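# Separate the red wire from the other wires

## Task

Set the red wire down on its own, with at least a hand's width of clear space between it and each of the other wires. No wire may end up dangling over the table's edge, since that can count as failure.

## Robot and tools

Robot: two arms, left_arm and right_arm, each with a parallel gripper. Bases in the scene frame: left_arm at (+0.006, +0.341, +0.009) m, right_arm at (-0.005, -0.275, +0.011) m, both nearly unrotated. Cameras: cam_head_left and cam_head_right (on a fixed beam behind the arms), cam_high, cam_low, cam_left_wrist, cam_right_wrist; all 672x504.

Scene frame: origin at table-top height, midway between the nominal bases, roughly 5 to 10 cm in from the near table edge. +x points out over the table, +y toward left_arm, +z up. Image left/right is not arm left/right. Printed hand positions and orientations may be off by a few cm, more at long reach. Gripper axes: fingers point along its +z, open and close along its y. end_effector_position is the point between the pads, about 1 cm behind the tips.

Row format (used by every moving tool): 14 numbers, each in [-1, 1]: dx, dy, dz, rx, ry, rz, opening for left_arm, then the same seven for right_arm. Always send all 14, even if one arm stays still. dx, dy, dz are an offset along scene axes; rx, ry, rz form a single rotation vector about the gripper's own position. Scale: 1.0 = 0.6 m or 180 degrees. Offsets count from that arm's Hand target as it was when the action or move began, not from the previous row, so sending the same offset twice moves twice as far. Sending six zeros re-commands the current Hand target. opening is absolute, not an offset: +1 fully open (0.093 m), -1 closed. A 0 in the opening slot is a real command (half closed), so to leave a gripper alone repeat its current opening. If dx, dy, dz together exceed length 1.0 they are scaled down along their line.

execute_actions(actions, cameras): actions is a list of actions; each action is up to 15 rows, one per 1/30 s step; a short action repeats its last row to fill 15 steps. An empty actions list returns the state plus all camera images. cameras: list of names, ["all"], or [] for none; an unknown name invalidates the call.

move(target, speed, blend, opening_speed, grip_force, blocking, cameras): straight-line path for each gripper. target is one 14-number row or a list of up to 15 rows; every row is an offset from the same starting Hand targets, not chained. speed in m/s, 0.002 to 2.9, default 0.25 (rotation up to twice that in rad/s); one value or one per target. blend in m rounds corners between listed targets; 0 stops at each. opening_speed: rate of opening change per second on the -1..+1 scale, at least 0.2. grip_force: newtons per pad, 10 to 50 (50 = full, the default); lower values close slowly and stay set until changed. blocking=false returns after about 0.5 s while the move continues. Paths ignore obstacles and the other arm; faster moves stray more and hit harder. Avoid paths passing near an arm's own base; go around it. A move is capped at 10 s.

wait(seconds 0 to 10): lets time pass holding commands; returns early if a running move ends. stop(): brakes a running move. zoom_image(camera, region [x0, y0, x1, y1] in pixels, at most 504x504) enlarges part of the newest image of that camera. finished_scene(scene): ends the scene irreversibly, with scene being this scene's number; make no further calls in that reply.

Results: end_effector_position (m) and end_effector_quat_wxyz in the scene frame; Hand target = last commanded pose after clipping, the base for next offsets; Tool commands; Joint positions (last entry per arm is the finger gap in m); Joint torques; Joint velocities (may say within noise). grip_measured is the finger motor reading: +1 open, about -0.94 pads touching, plus about 0.0208 per mm of object width; it may read up to 0.02 high. A move adds a move: line with its ending (done, off_target, moving, held, fault) and limits (paced = pose clipped, held = steps withheld). done means at rest within 10 mm and 2 degrees; neither done nor off_target says anything about contact.

Behaviour: commanded orientation is clipped to within 40 degrees of the current one each step. Grippers often stop short or sag, especially stretched out; check the result and send the remaining distance as an offset, and correct tilt. Small moves may not happen or go sideways. A blocked arm keeps pushing until re-commanded back past its gripper. To grip, close below the width reading and keep sending that value; release with a value well above it. Wires are soft and thin, so expect to close fairly far.

Avoid: dropping or flinging the wire, letting go of it while it moves, slamming into the table or the fixtures (bar, plate up to 3 cm high, low rail near the bases), grippers or wrist cameras touching each other, one gripper closing on the other, strain on camera cables, anything leaving or hanging over the table. Keep arms from staying stretched or straining against unreachable poses; motors heat, a MOTOR HOT line appears at 75 °C, and at 90 °C the arm folds and is lost. Loose objects may get nudged occasionally, so recheck before finishing.

Each tool is called after "Call:" as a command line: name --argument value for each argument, lists and objects as JSON in quotes; but a table of rows of numbers goes row by row, as --pt "numbers of a row", without its own name.

## Session

Call:
execute_actions --actions '[]'

Scene clock: 0.00 s.
left_arm: end_effector_position=(+0.3769, -0.0586, +0.2520) grip_measured=-0.923 end_effector_quat_wxyz=(+0.447, +0.523, +0.571, -0.448) | right_arm: end_effector_position=(+0.3810, -0.2588, +0.4027) grip_measured=+1.000 end_effector_quat_wxyz=(+0.697, -0.014, +0.716, -0.016)
Joint positions: left_arm=[-0.549 1.953 1.475 0.15 0.94 0.214 0.001] | right_arm=[0 1.047 1.047 0 0 0 0.093]
Joint velocities: within noise
Joint torques (N m): no reading
Heat: left arm: 34 °C; right arm: 34 °C.
Hand target: left_arm +0.3770, -0.0578, +0.2692; +0.464, +0.525, +0.557, -0.445 | right_arm +0.3793, -0.2599, +0.4057; +0.699, -0.012, +0.715, -0.018
Tool commands: left_gripper/opening=-0.929035 right_gripper/opening=+1.0

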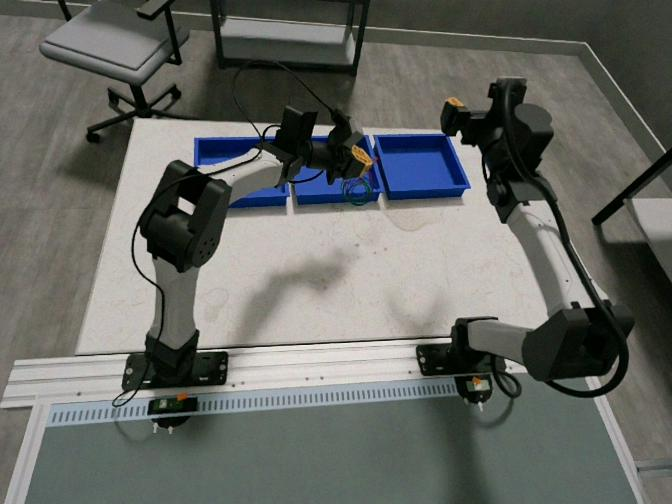

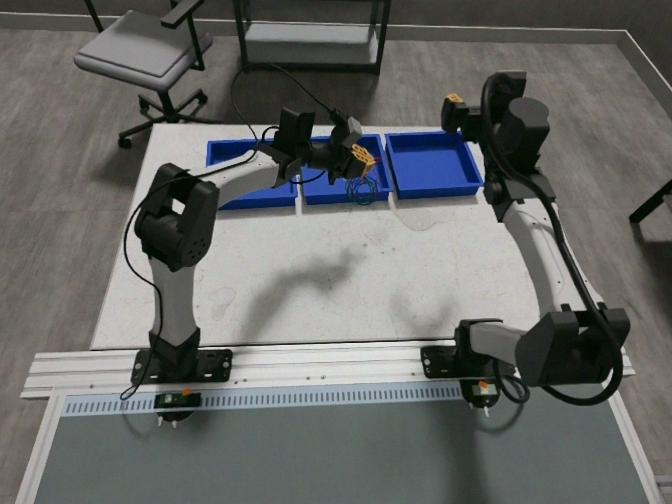

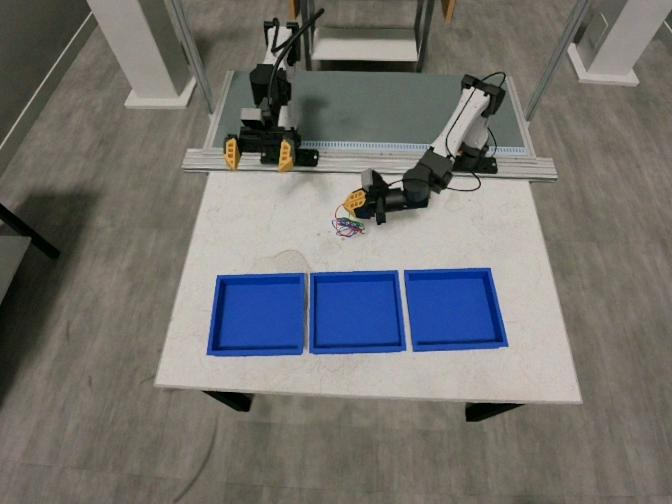

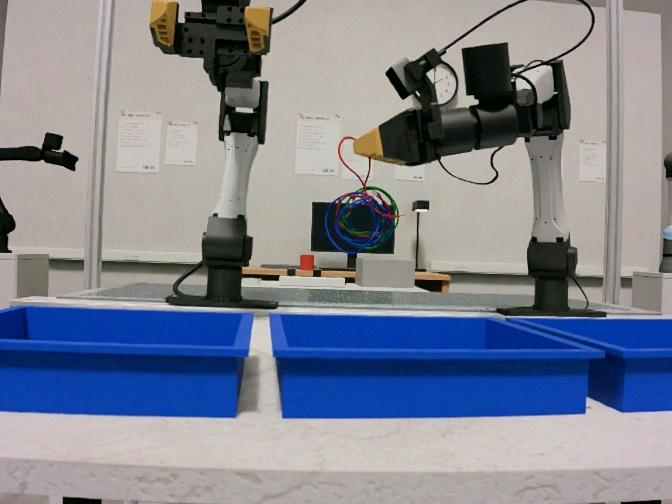

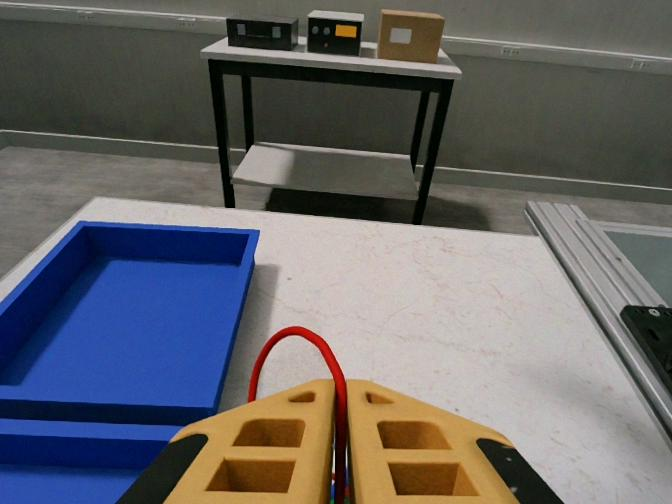

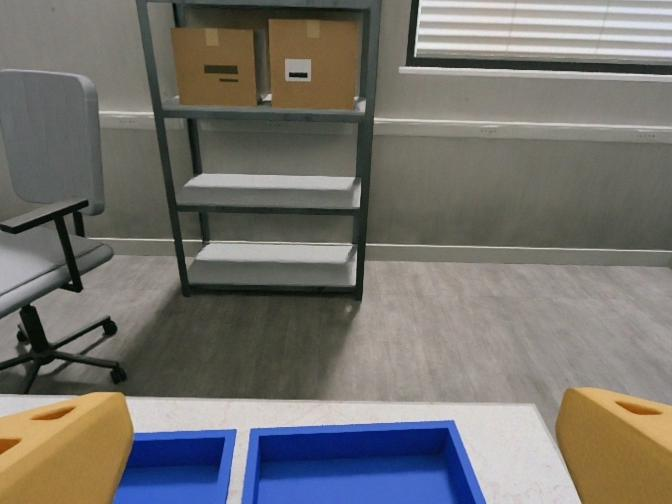

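Call:
zoom_image --camera "cam_low" --region '[290, 110, 450, 270]'

Call:
zoom_image --camera "cam_high" --region '[310, 160, 410, 260]'

Call:
zoom_image --camera "cam_head_right" --region '[310, 120, 410, 220]'

Scaled by 3.150 from the camera's 672x504 image, which has a finer 960x720 frame.

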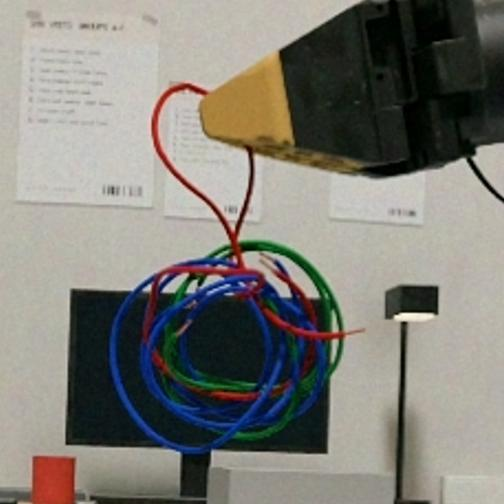

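Scaled by 5.040 from the camera's 672x504 image, which has a finer 960x720 frame.

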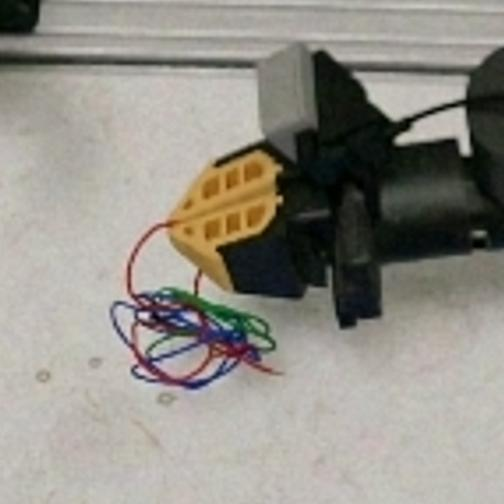

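Scaled by 5.040 from the camera's 672x504 image, which has a finer 960x720 frame.

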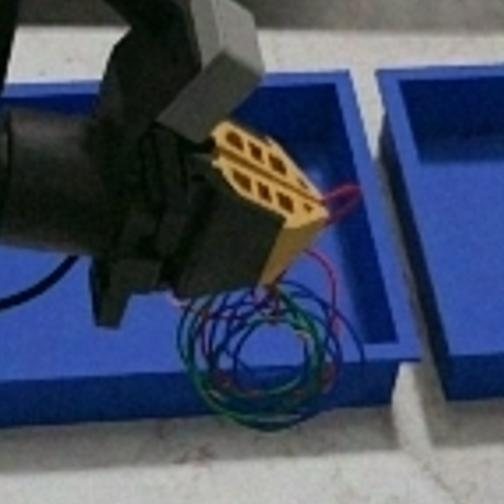

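Call:
move --target '[0,0,0,0,0,0,-0.929,-0.1,0.05,-0.3,0,0,0.39,1]' --cameras '["cam_right_wrist","cam_low"]'

Scene clock: 9.93 s.
left_arm: end_effector_position=(+0.3769, -0.0586, +0.2520) grip_measured=-0.923 end_effector_quat_wxyz=(+0.447, +0.523, +0.571, -0.448) | right_arm: end_effector_position=(+0.3217, -0.2287, +0.2303) grip_measured=+1.000 end_effector_quat_wxyz=(+0.588, -0.404, +0.602, +0.359)
Joint positions: left_arm=[-0.549 1.953 1.475 0.15 0.94 0.214 0.001] | right_arm=[-0.433 1.481 0.623 0.849 -1.576 -0.058 0.093]
Joint torques (N m): left_arm=[-0.1 -13 7.97 2.02 0.05 -0.12] | right_arm=[-0.27 -4.3 5.15 1.54 -0.06 -0.05]
Heat: left arm: 36 °C; right arm: 37 °C.
Hand target: left_arm +0.3770, -0.0578, +0.2692; +0.464, +0.525, +0.557, -0.445 | right_arm +0.3193, -0.2299, +0.2256; +0.582, -0.421, +0.578, +0.387
Off the commanded pose: left_arm 0.017 m, 3 deg | right_arm 0.005 m, 5 deg.
joint sent to its limit (right arm) — joint 5 (wrist yaw), lower limit. The joint targets are off in orientation, not in position.
move: off_target (left_arm, right_arm)
Images, in order (width x height): cam_low 672x504, cam_right_wrist 672x504.

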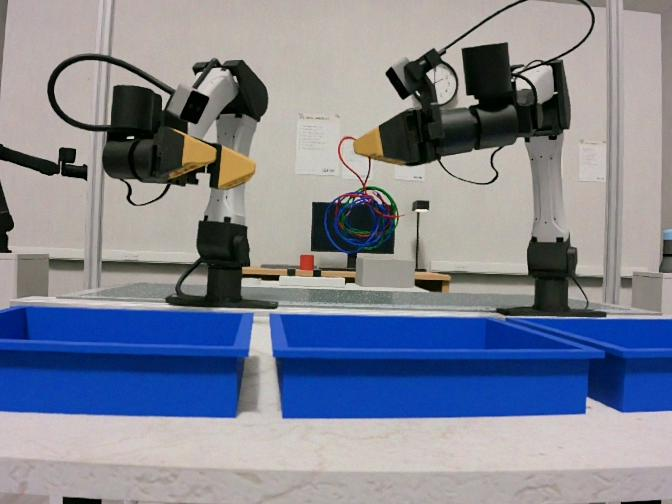

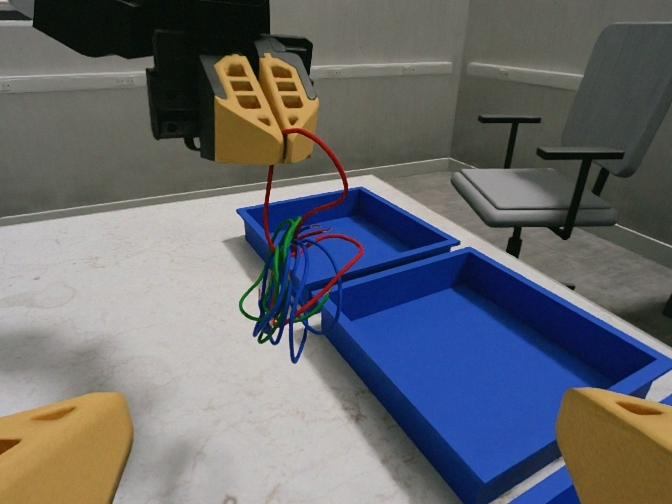

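Call:
zoom_image --camera "cam_right_wrist" --region '[210, 120, 390, 380]'

Call:
zoom_image --camera "cam_low" --region '[310, 130, 430, 260]'

Scaled by 1.938 from the camera's 672x504 image, which has a finer 960x720 frame.

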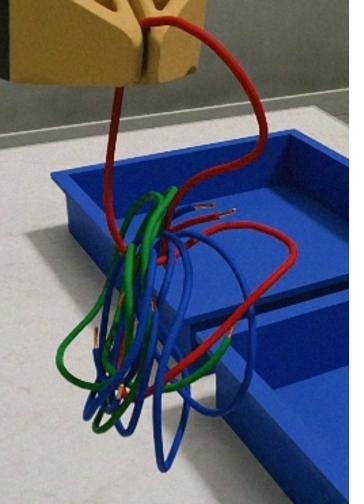

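Scaled by 3.877 from the camera's 672x504 image, which has a finer 960x720 frame.

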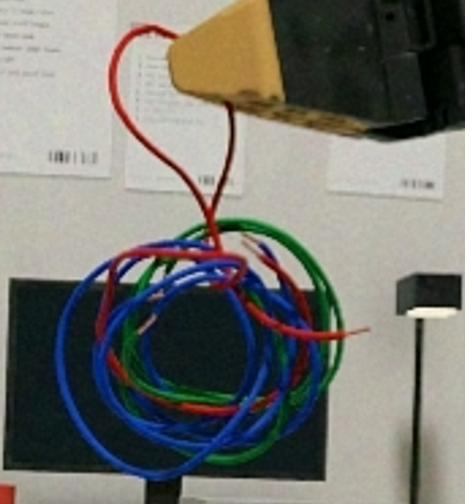

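Call:
move --target '[0,0,0.1,0,0,0,-0.929,0.097,0.117,-0.097,0,0,0.06,1]' --cameras '["cam_right_wrist","cam_low","cam_high","cam_head_right"]'

Call:
zoom_image --camera "cam_low" --region '[230, 70, 430, 230]'

Call:
zoom_image --camera "cam_right_wrist" --region '[150, 50, 500, 400]'

Scene clock: 24.00 s.
left_arm: end_effector_position=(+0.3787, -0.0603, +0.2920) grip_measured=-0.923 end_effector_quat_wxyz=(+0.431, +0.520, +0.583, -0.451) | right_arm: end_effector_position=(+0.3730, -0.1582, +0.1662) grip_measured=+1.000 end_effector_quat_wxyz=(+0.528, -0.472, +0.548, +0.445)
Joint positions: left_arm=[-0.549 1.946 1.652 -0.075 0.94 0.214 0.001] | right_arm=[-0.159 1.898 0.845 0.915 -1.574 -0.17 0.093]
Joint torques (N m): left_arm=[0.05 -14.78 10.3 1.99 0.09 -0.1] | right_arm=[-0.08 -7.28 6.58 1.6 -0.02 -0.06]
Heat: left arm: 40 °C; right arm: 36 °C.
Hand target: left_arm +0.3770, -0.0578, +0.3290; +0.464, +0.525, +0.558, -0.445 | right_arm +0.3776, -0.1597, +0.1675; +0.543, -0.474, +0.536, +0.440
Off the commanded pose: left_arm 0.037 m, 5 deg | right_arm 0.005 m, 2 deg.
move: off_target (left_arm)
Images, in order (width x height): cam_head_right 672x504, cam_high 672x504, cam_low 672x504, cam_right_wrist 672x504.

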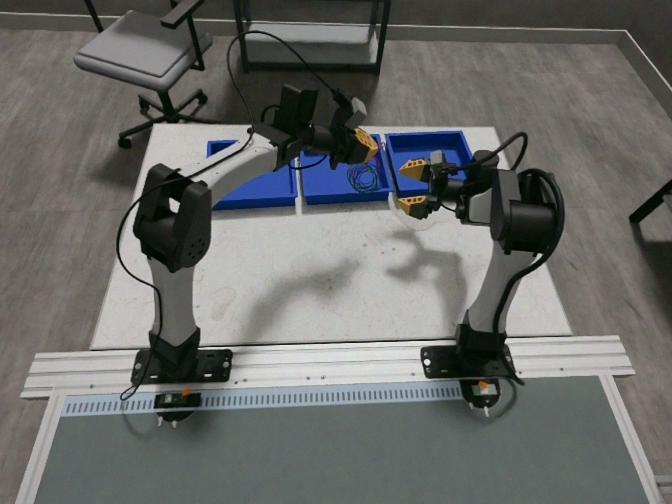

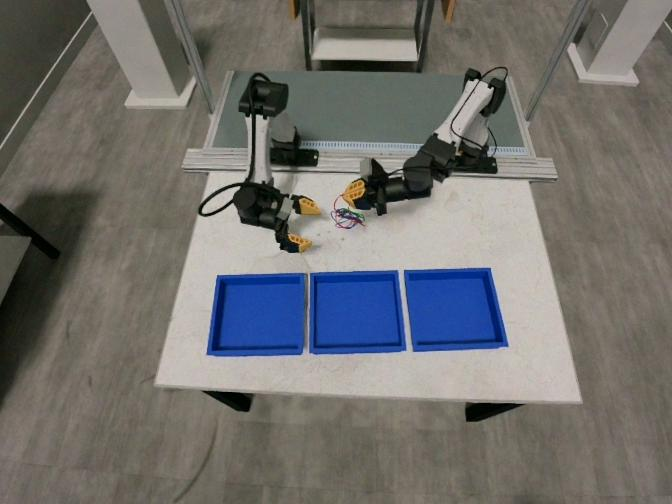

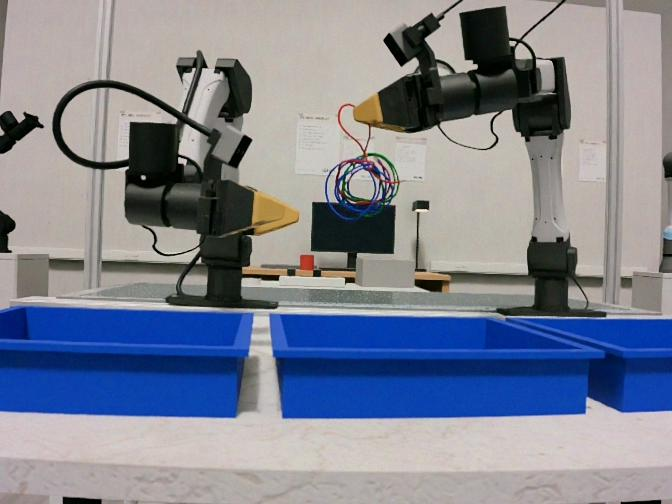

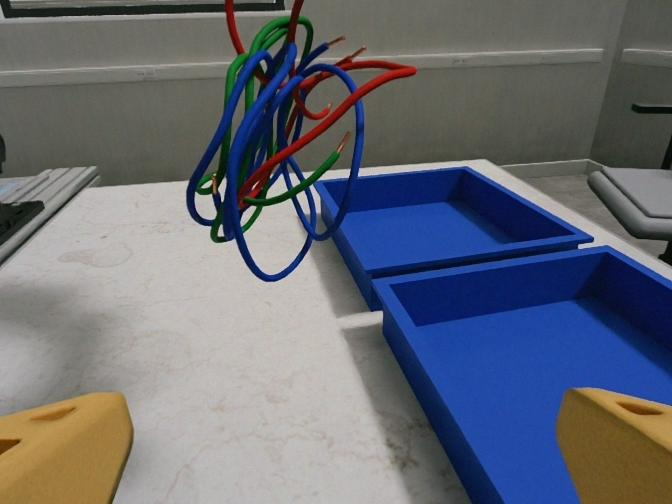

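Scaled by 2.520 from the camera's 672x504 image, which has a finer 960x720 frame.

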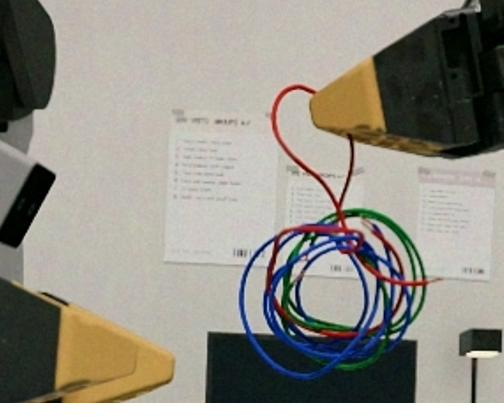

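Scaled by 1.440 from the camera's 672x504 image, which has a finer 960x720 frame.

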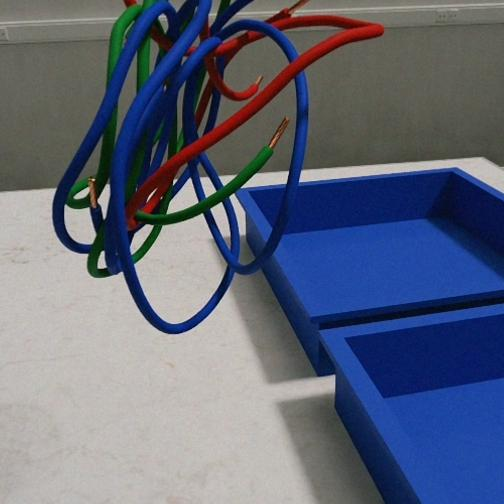

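Call:
move --target '[0,0,0,0,0,0,-0.929,-0.02,0.143,-0.007,0,0,0.03,1]' --cameras '["cam_right_wrist","cam_low"]' --speed 0.15

Call:
zoom_image --camera "cam_low" --region '[230, 70, 430, 230]'

Scene clock: 32.70 s.
left_arm: end_effector_position=(+0.3787, -0.0603, +0.2920) grip_measured=-0.923 end_effector_quat_wxyz=(+0.431, +0.520, +0.584, -0.451) | right_arm: end_effector_position=(+0.3630, -0.0727, +0.1682) grip_measured=+1.000 end_effector_quat_wxyz=(+0.517, -0.507, +0.509, +0.466)
Joint positions: left_arm=[-0.549 1.946 1.652 -0.075 0.94 0.214 0.001] | right_arm=[0.078 1.954 0.845 1.213 -1.44 0.027 0.093]
Joint torques (N m): left_arm=[0.03 -14.82 10.26 1.98 0.09 -0.1] | right_arm=[-0.08 -7.17 4.57 1.79 0.28 0.14]
Heat: left arm: 42 °C; right arm: 36 °C.
Hand target: left_arm +0.3770, -0.0578, +0.3291; +0.464, +0.525, +0.558, -0.445 | right_arm +0.3655, -0.0739, +0.1633; +0.521, -0.499, +0.513, +0.465
Off the commanded pose: left_arm 0.037 m, 5 deg | right_arm 0.006 m, 1 deg.
move: off_target (left_arm)
Images, in order (width x height): cam_low 672x504, cam_right_wrist 672x504.

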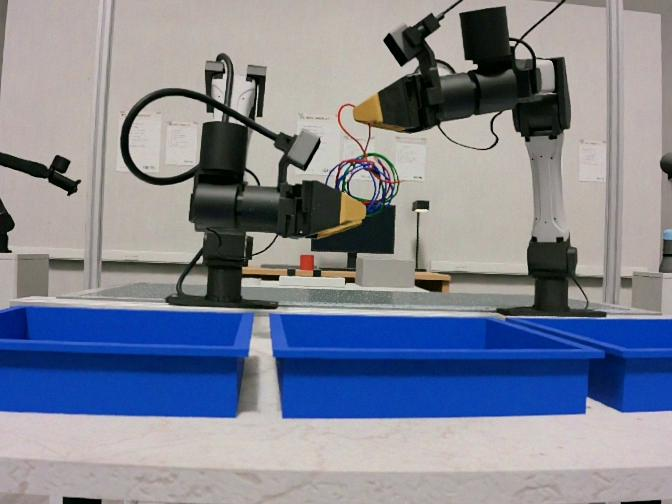

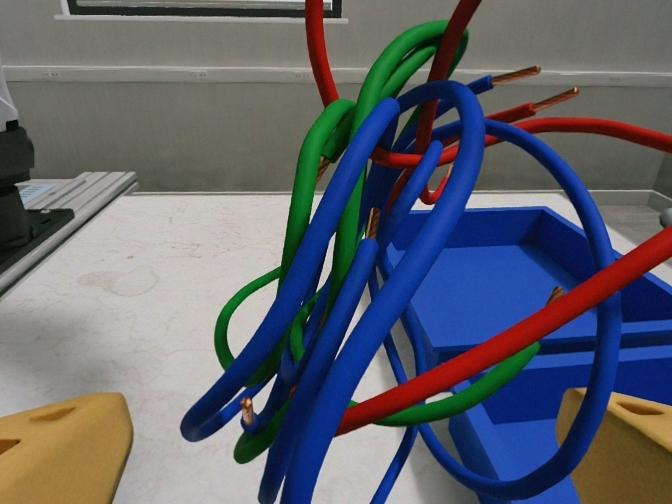

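Scaled by 2.520 from the camera's 672x504 image, which has a finer 960x720 frame.

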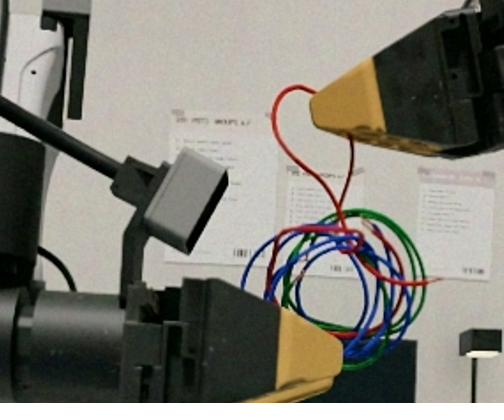

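Call:
move --pt "0 0 0 0 0 0 -0.929 0 0.025 -0.012 0 0 0.0 1" --pt "0 0 0 0 0 0 -0.929 0 0.025 -0.012 0 0 0.0 -1" --cameras '["cam_right_wrist","cam_low"]' --speed 0.1 --opening_speed 1

Call:
zoom_image --camera "cam_low" --region '[230, 70, 430, 230]'

Scene clock: 38.37 s.
left_arm: end_effector_position=(+0.3787, -0.0603, +0.2919) grip_measured=-0.923 end_effector_quat_wxyz=(+0.431, +0.519, +0.584, -0.451) | right_arm: end_effector_position=(+0.3637, -0.0592, +0.1608) grip_measured=-0.965 end_effector_quat_wxyz=(+0.519, -0.503, +0.510, +0.466)
Joint positions: left_arm=[-0.549 1.946 1.652 -0.076 0.94 0.214 0.001] | right_arm=[0.117 1.983 0.845 1.243 -1.396 0.031 0]
Joint torques (N m): left_arm=[0.03 -14.8 10.26 1.99 0.09 -0.11] | right_arm=[0.27 -7.16 4.64 1.84 0.27 0.15]
Heat: left arm: 44 °C; right arm: 36 °C.
Hand target: left_arm +0.3770, -0.0578, +0.3291; +0.464, +0.526, +0.557, -0.445 | right_arm +0.3655, -0.0588, +0.1561; +0.521, -0.499, +0.513, +0.465
Off the commanded pose: left_arm 0.037 m, 5 deg | right_arm 0.005 m, 1 deg.
move: off_target (left_arm)
Images, in order (width x height): cam_low 672x504, cam_right_wrist 672x504.

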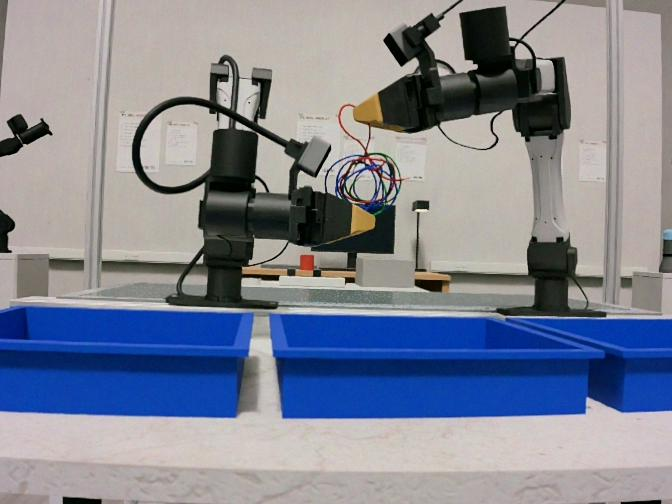

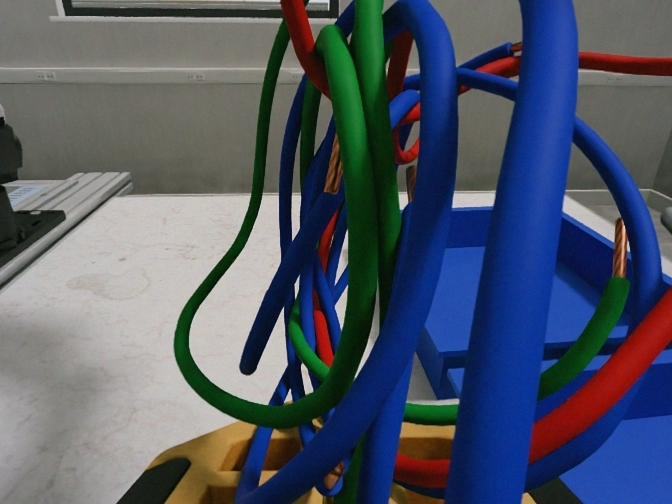

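Scaled by 2.520 from the camera's 672x504 image, which has a finer 960x720 frame.

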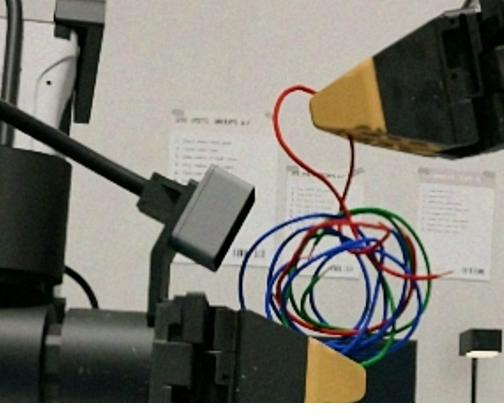

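Call:
move --target '[0,0,0.1,0,0,0,-0.929,0,0,0,0,0,0,-1]' --cameras '["cam_right_wrist","cam_low"]' --speed 0.06

Call:
zoom_image --camera "cam_low" --region '[270, 60, 430, 260]'

Scene clock: 41.87 s.
left_arm: end_effector_position=(+0.3736, -0.0582, +0.3686) grip_measured=-0.923 end_effector_quat_wxyz=(+0.440, +0.521, +0.576, -0.450) | right_arm: end_effector_position=(+0.3639, -0.0592, +0.1624) grip_measured=-0.965 end_effector_quat_wxyz=(+0.523, -0.505, +0.507, +0.464)
Joint positions: left_arm=[-0.549 1.946 1.943 -0.342 0.94 0.214 0.001] | right_arm=[0.117 1.983 0.845 1.258 -1.394 0.035 0]
Joint torques (N m): left_arm=[0.18 -10.63 10.8 2.07 0.1 -0.1] | right_arm=[0.27 -7.01 4.62 1.73 0.26 0.15]
Heat: left arm: 44 °C; right arm: 36 °C.
Hand target: left_arm +0.3770, -0.0578, +0.3891; +0.464, +0.526, +0.557, -0.445 | right_arm +0.3655, -0.0588, +0.1561; +0.521, -0.498, +0.513, +0.465
Off the commanded pose: left_arm 0.021 m, 3 deg | right_arm 0.007 m, 1 deg.
move: off_target (left_arm)
Images, in order (width x height): cam_low 672x504, cam_right_wrist 672x504.

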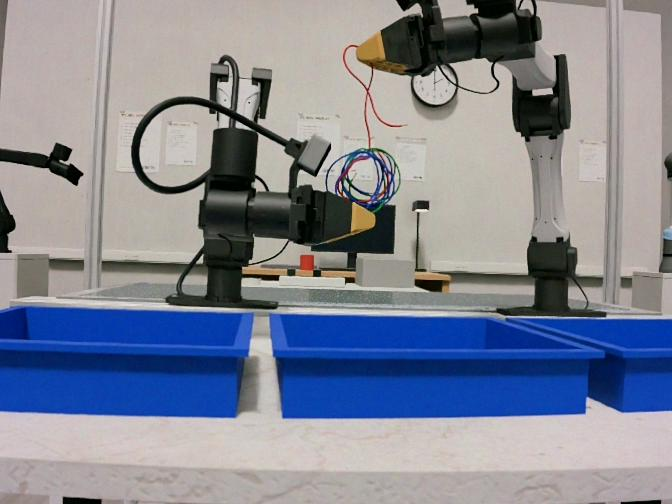

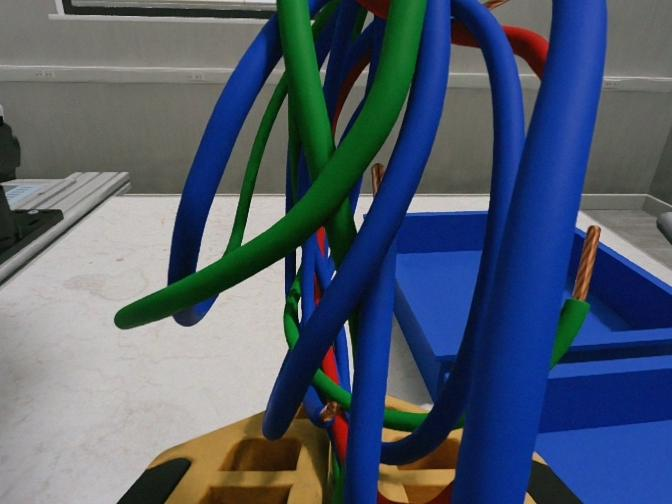

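Scaled by 2.520 from the camera's 672x504 image, which has a finer 960x720 frame.

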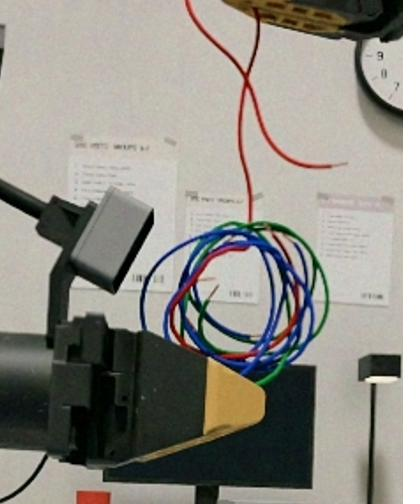

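Call:
move --target '[-0.1,0.1,0.13,0,0,0,-0.929,0,0,-0.12,0,0,0,-1]' --cameras '["cam_right_wrist","cam_low"]' --speed 0.08

Call:
zoom_image --camera "cam_low" --region '[270, 0, 510, 260]'

Scene clock: 46.13 s.
left_arm: end_effector_position=(+0.3249, -0.0060, +0.4406) grip_measured=-0.923 end_effector_quat_wxyz=(+0.437, +0.518, +0.580, -0.452) | right_arm: end_effector_position=(+0.3644, -0.0597, +0.0862) grip_measured=-0.965 end_effector_quat_wxyz=(+0.509, -0.497, +0.520, +0.472)
Joint positions: left_arm=[-0.497 1.773 2.032 -0.636 0.988 0.237 0.001] | right_arm=[0.124 2.242 0.845 1.445 -1.39 0.007 0]
Joint torques (N m): left_arm=[0.49 -11.36 9.16 1.9 0.17 -0.04] | right_arm=[0.36 -7.66 3.71 2.19 0.24 0.11]
Heat: left arm: 45 °C; right arm: 36 °C.
Hand target: left_arm +0.3170, +0.0021, +0.4670; +0.464, +0.525, +0.558, -0.445 | right_arm +0.3656, -0.0590, +0.0841; +0.522, -0.498, +0.513, +0.465
Off the commanded pose: left_arm 0.029 m, 4 deg | right_arm 0.003 m, 2 deg.
move: off_target (left_arm)
Images, in order (width x height): cam_low 672x504, cam_right_wrist 672x504.

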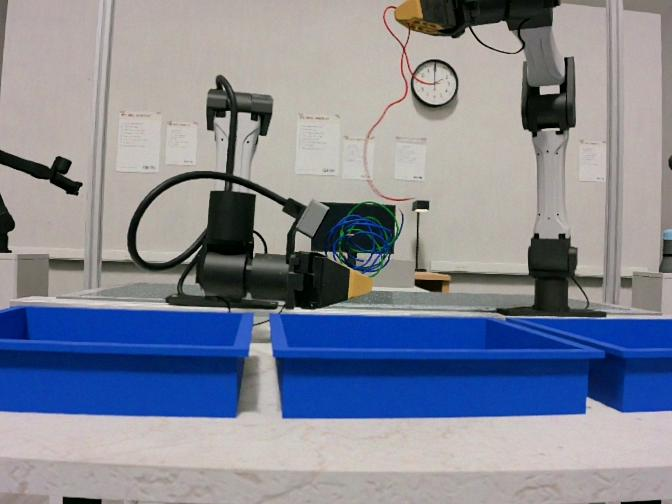

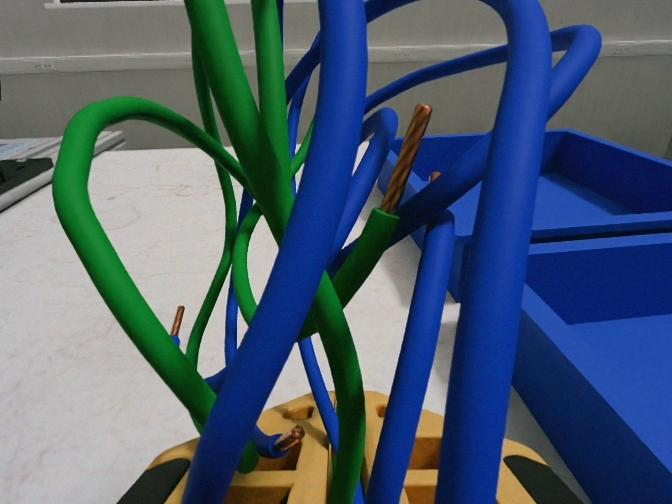

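Scaled by 1.938 from the camera's 672x504 image, which has a finer 960x720 frame.

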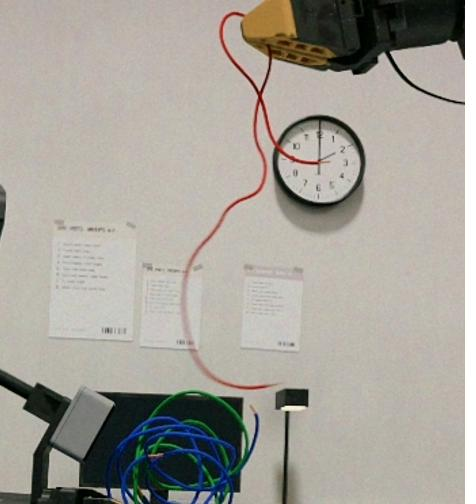

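Call:
move --pt "-0.02 0.27 0 0 0 0 -0.929 -0.05 -0.15 0.05 -0.1 0 -0.1 -1" --pt "-0.02 0.27 -0.62 0.2 0 0 -0.929 -0.05 -0.19 -0.02 -0.2 0 -0.13 -1" --cameras '["all"]' --speed 0.15 --blend '[0.03,0]'

Scene clock: 57.70 s.
left_arm: end_effector_position=(+0.3056, +0.1658, +0.0983) grip_measured=-0.923 end_effector_quat_wxyz=(+0.279, +0.642, +0.668, -0.252) | right_arm: end_effector_position=(+0.3306, -0.1735, +0.0619) grip_measured=-0.965 end_effector_quat_wxyz=(+0.417, -0.514, +0.727, +0.183)
Joint positions: left_arm=[-0.173 1.677 1.045 -0.7 0.749 1.244 0.001] | right_arm=[-0.082 1.593 0.663 -0.044 -0.853 -1.038 0]
Joint torques (N m): left_arm=[-0.75 -7.05 4.83 1 0.29 -0.18] | right_arm=[0.44 -7.73 6.94 1.27 -0.28 0]
Heat: left arm: 45 °C; right arm: 36 °C.
Hand target: left_arm +0.3050, +0.1641, +0.0951; +0.279, +0.643, +0.668, -0.251 | right_arm +0.3356, -0.1730, +0.0720; +0.425, -0.521, +0.720, +0.171
Off the commanded pose: left_arm 0.004 m, 0 deg | right_arm 0.011 m, 2 deg.
move: off_target (right_arm)

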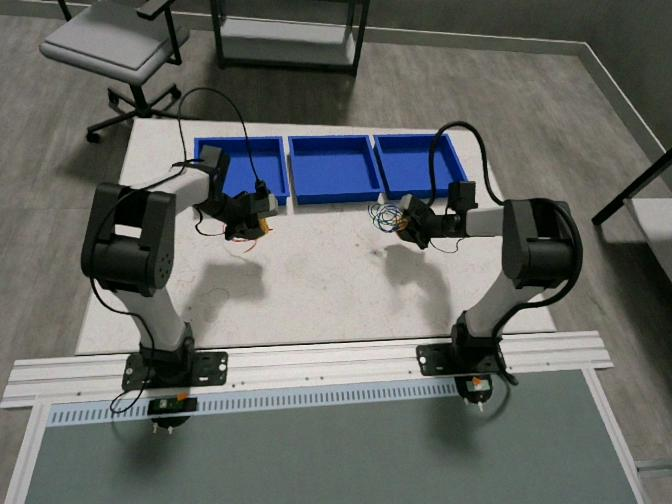

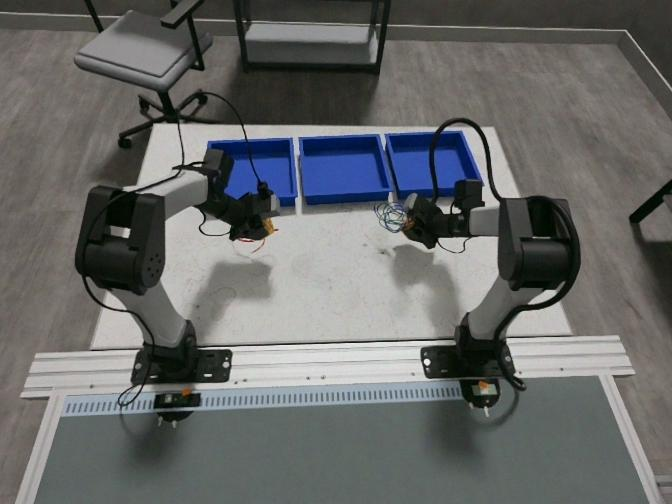

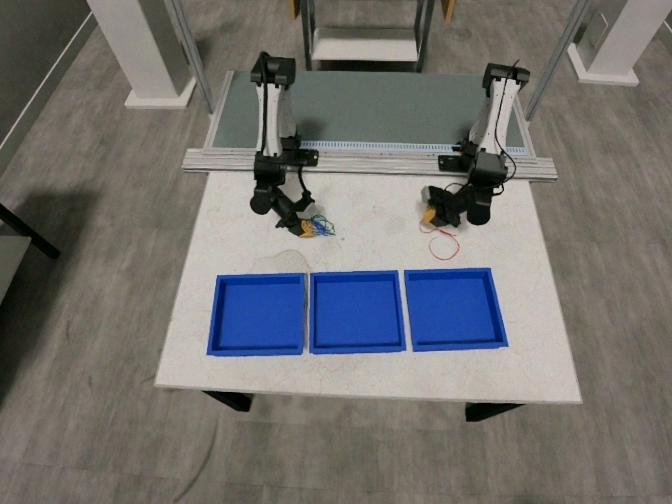

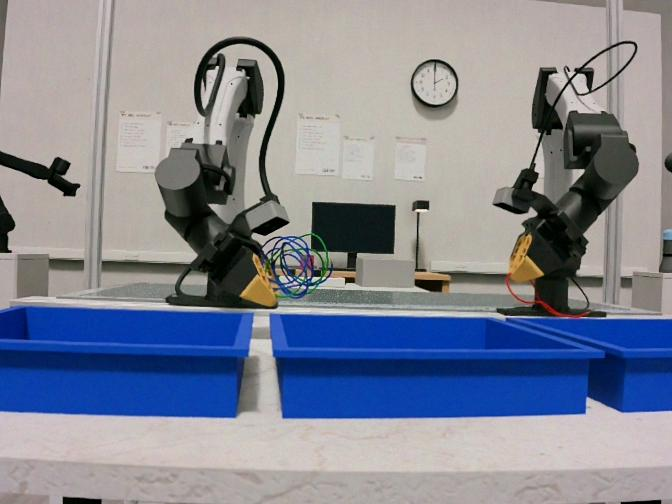

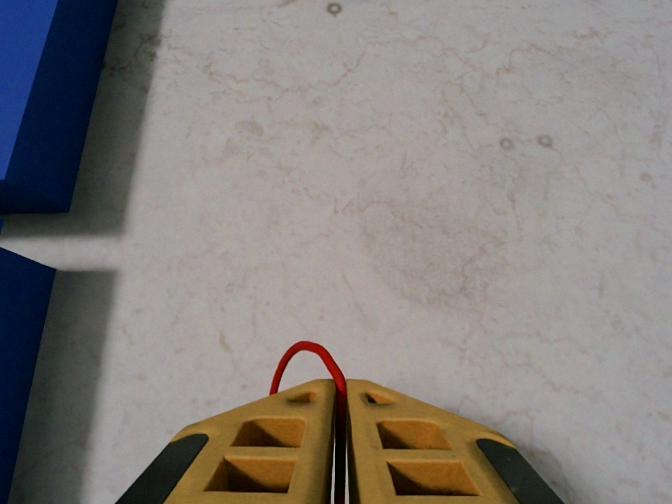

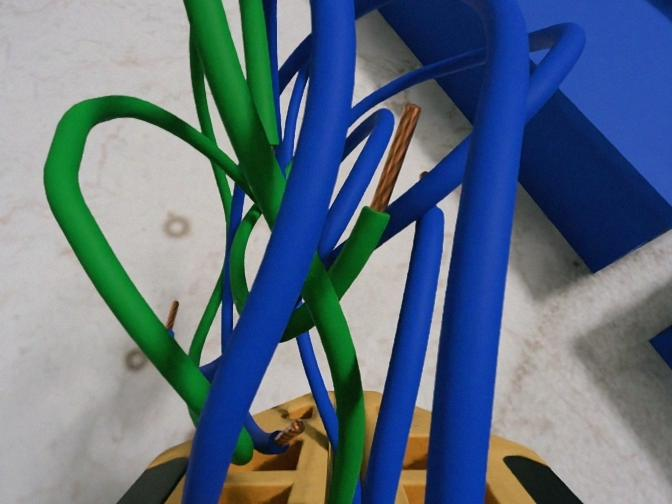

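Call:
move --pt "0 0 -0.105 0 0 0 -0.929 -0.008 0 -0.06 0 0 0 -1" --pt "0 0 -0.105 0 0 0 -0.3 -0.008 0 -0.06 0 0 0 -0.3" --cameras '["all"]' --speed 0.1 --opening_speed 0.6

Scene clock: 63.77 s.
left_arm: end_effector_position=(+0.3066, +0.1651, +0.0361) grip_measured=-0.302 end_effector_quat_wxyz=(+0.280, +0.643, +0.667, -0.251) | right_arm: end_effector_position=(+0.3344, -0.1734, +0.0423) grip_measured=-0.303 end_effector_quat_wxyz=(+0.432, -0.521, +0.716, +0.169)
Joint positions: left_arm=[-0.177 1.803 0.91 -0.433 0.748 1.241 0.031] | right_arm=[-0.077 1.665 0.608 0.132 -0.85 -1.038 0.031]
Joint torques (N m): left_arm=[-0.62 -7.2 4.1 0.99 0.28 -0.18] | right_arm=[0.43 -5.24 4.41 1.5 -0.27 0.06]
Heat: left arm: 44 °C; right arm: 35 °C.
Hand target: left_arm +0.3050, +0.1641, +0.0322; +0.279, +0.643, +0.668, -0.251 | right_arm +0.3308, -0.1729, +0.0360; +0.425, -0.522, +0.720, +0.172
Off the commanded pose: left_arm 0.004 m, 0 deg | right_arm 0.007 m, 1 deg.
move: done

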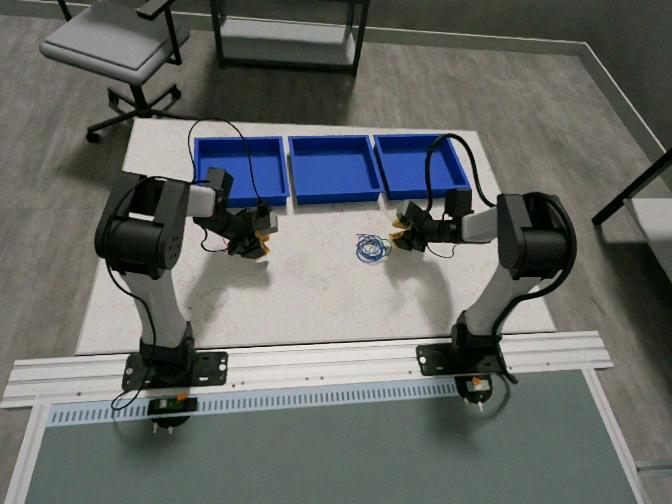

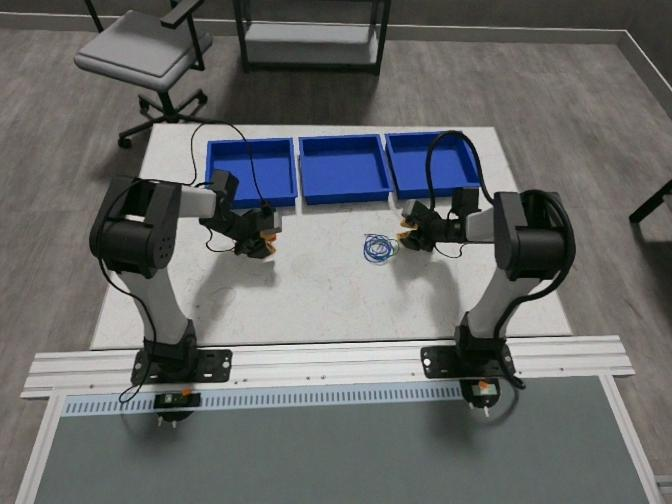

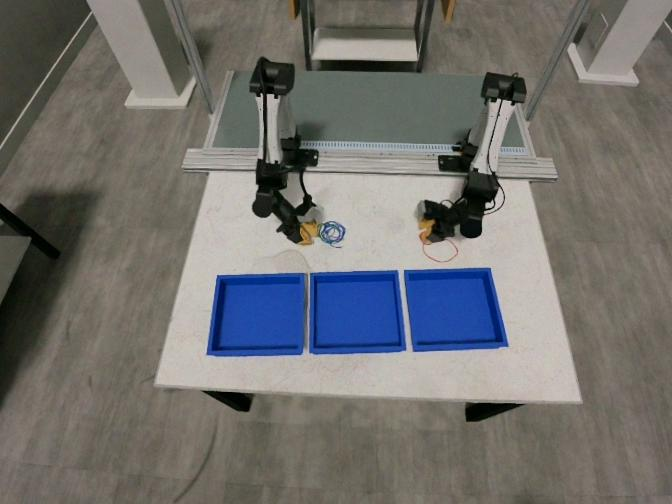

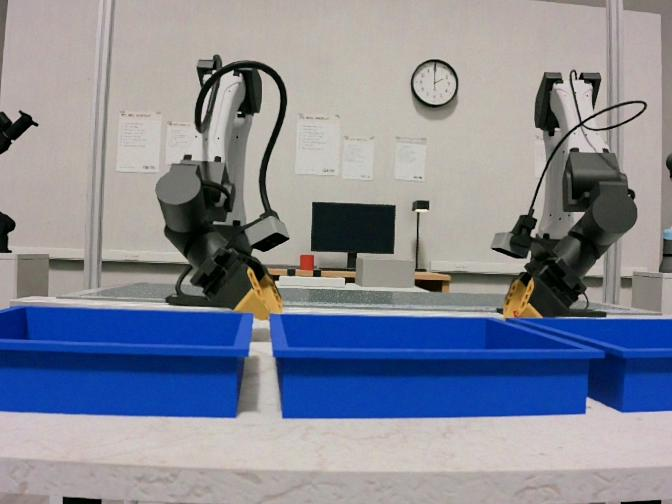

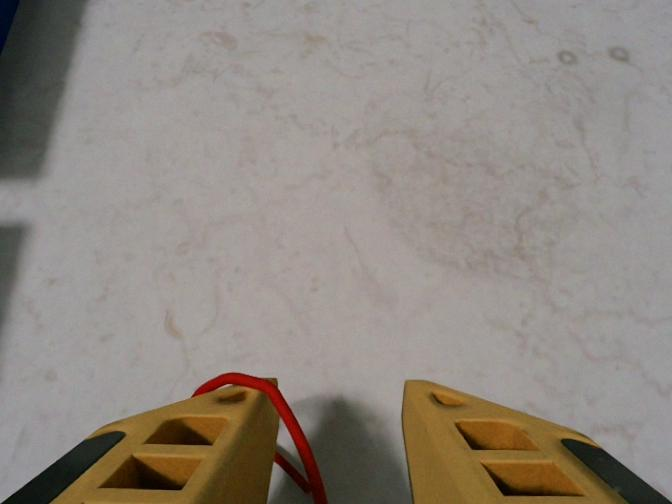

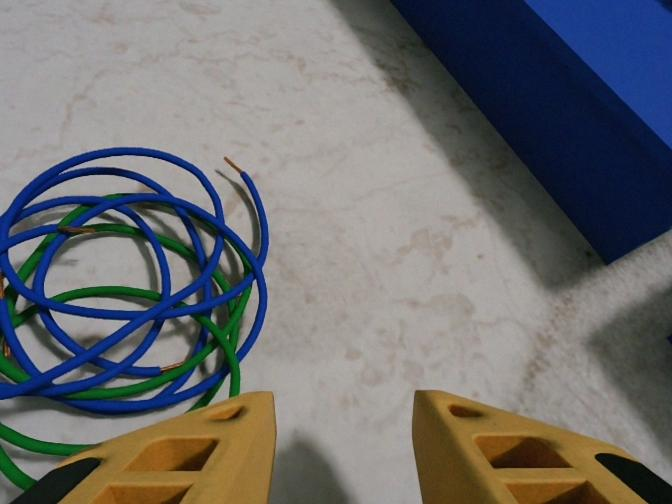

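Call:
move --target '[-0.01,0.138,0.143,0,0,0,-0.3,-0.087,-0.138,0.117,0,0,0,-0.3]' --cameras '["cam_high","cam_left_wrist","cam_right_wrist"]' --speed 0.12

Call:
zoom_image --camera "cam_high" --region '[260, 140, 520, 300]'

Scene clock: 69.20 s.
left_arm: end_effector_position=(+0.2889, +0.2459, +0.1022) grip_measured=-0.302 end_effector_quat_wxyz=(+0.256, +0.636, +0.677, -0.268) | right_arm: end_effector_position=(+0.2747, -0.2534, +0.1012) grip_measured=-0.303 end_effector_quat_wxyz=(+0.417, -0.523, +0.723, +0.170)
Joint positions: left_arm=[0.097 1.702 1.102 -1.048 0.765 1.618 0.031] | right_arm=[-0.462 1.459 0.764 -0.74 -0.978 -1.646 0.031]
Joint torques (N m): left_arm=[0.24 -9.24 8.25 0.14 0.44 -0.05] | right_arm=[-0.64 -3.84 7.19 0.46 -0.68 0]
Heat: left arm: 44 °C; right arm: 35 °C.
Hand target: left_arm +0.2991, +0.2469, +0.1179; +0.279, +0.643, +0.668, -0.251 | right_arm +0.2786, -0.2557, +0.1063; +0.425, -0.522, +0.719, +0.171
Off the commanded pose: left_arm 0.019 m, 3 deg | right_arm 0.007 m, 1 deg.
move: off_target (left_arm)
Images, in order (width x height): cam_high 672x504, cam_left_wrist 672x504, cam_right_wrist 672x504.

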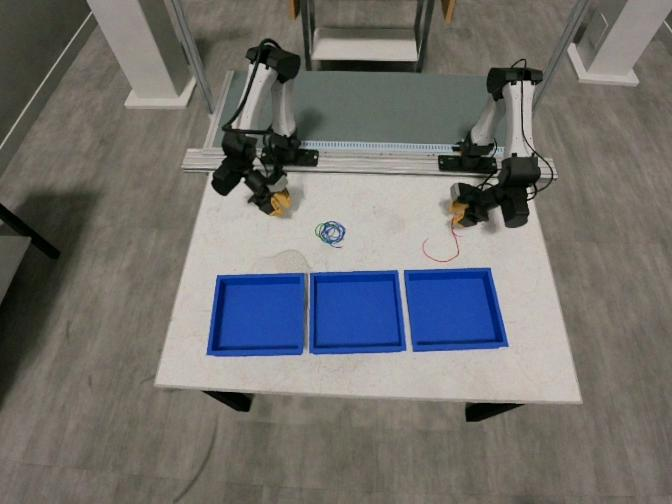

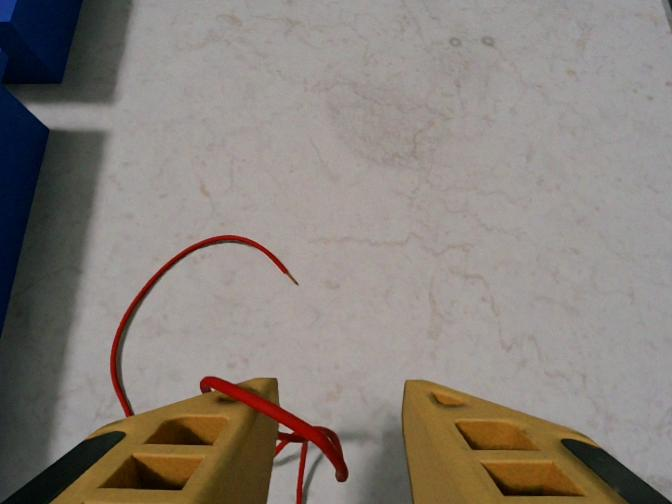

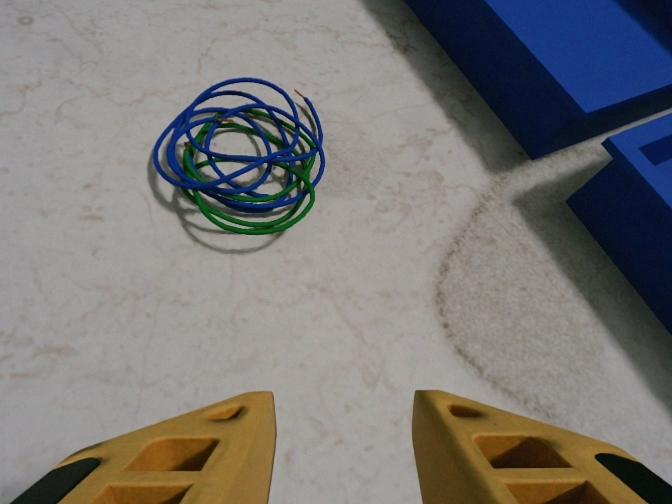

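Scaled by 1.938 from the camera's 672x504 image, which has a finer 960x720 frame.

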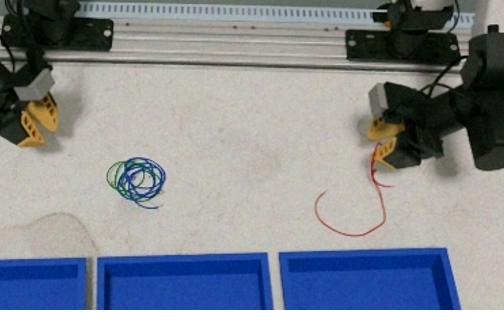

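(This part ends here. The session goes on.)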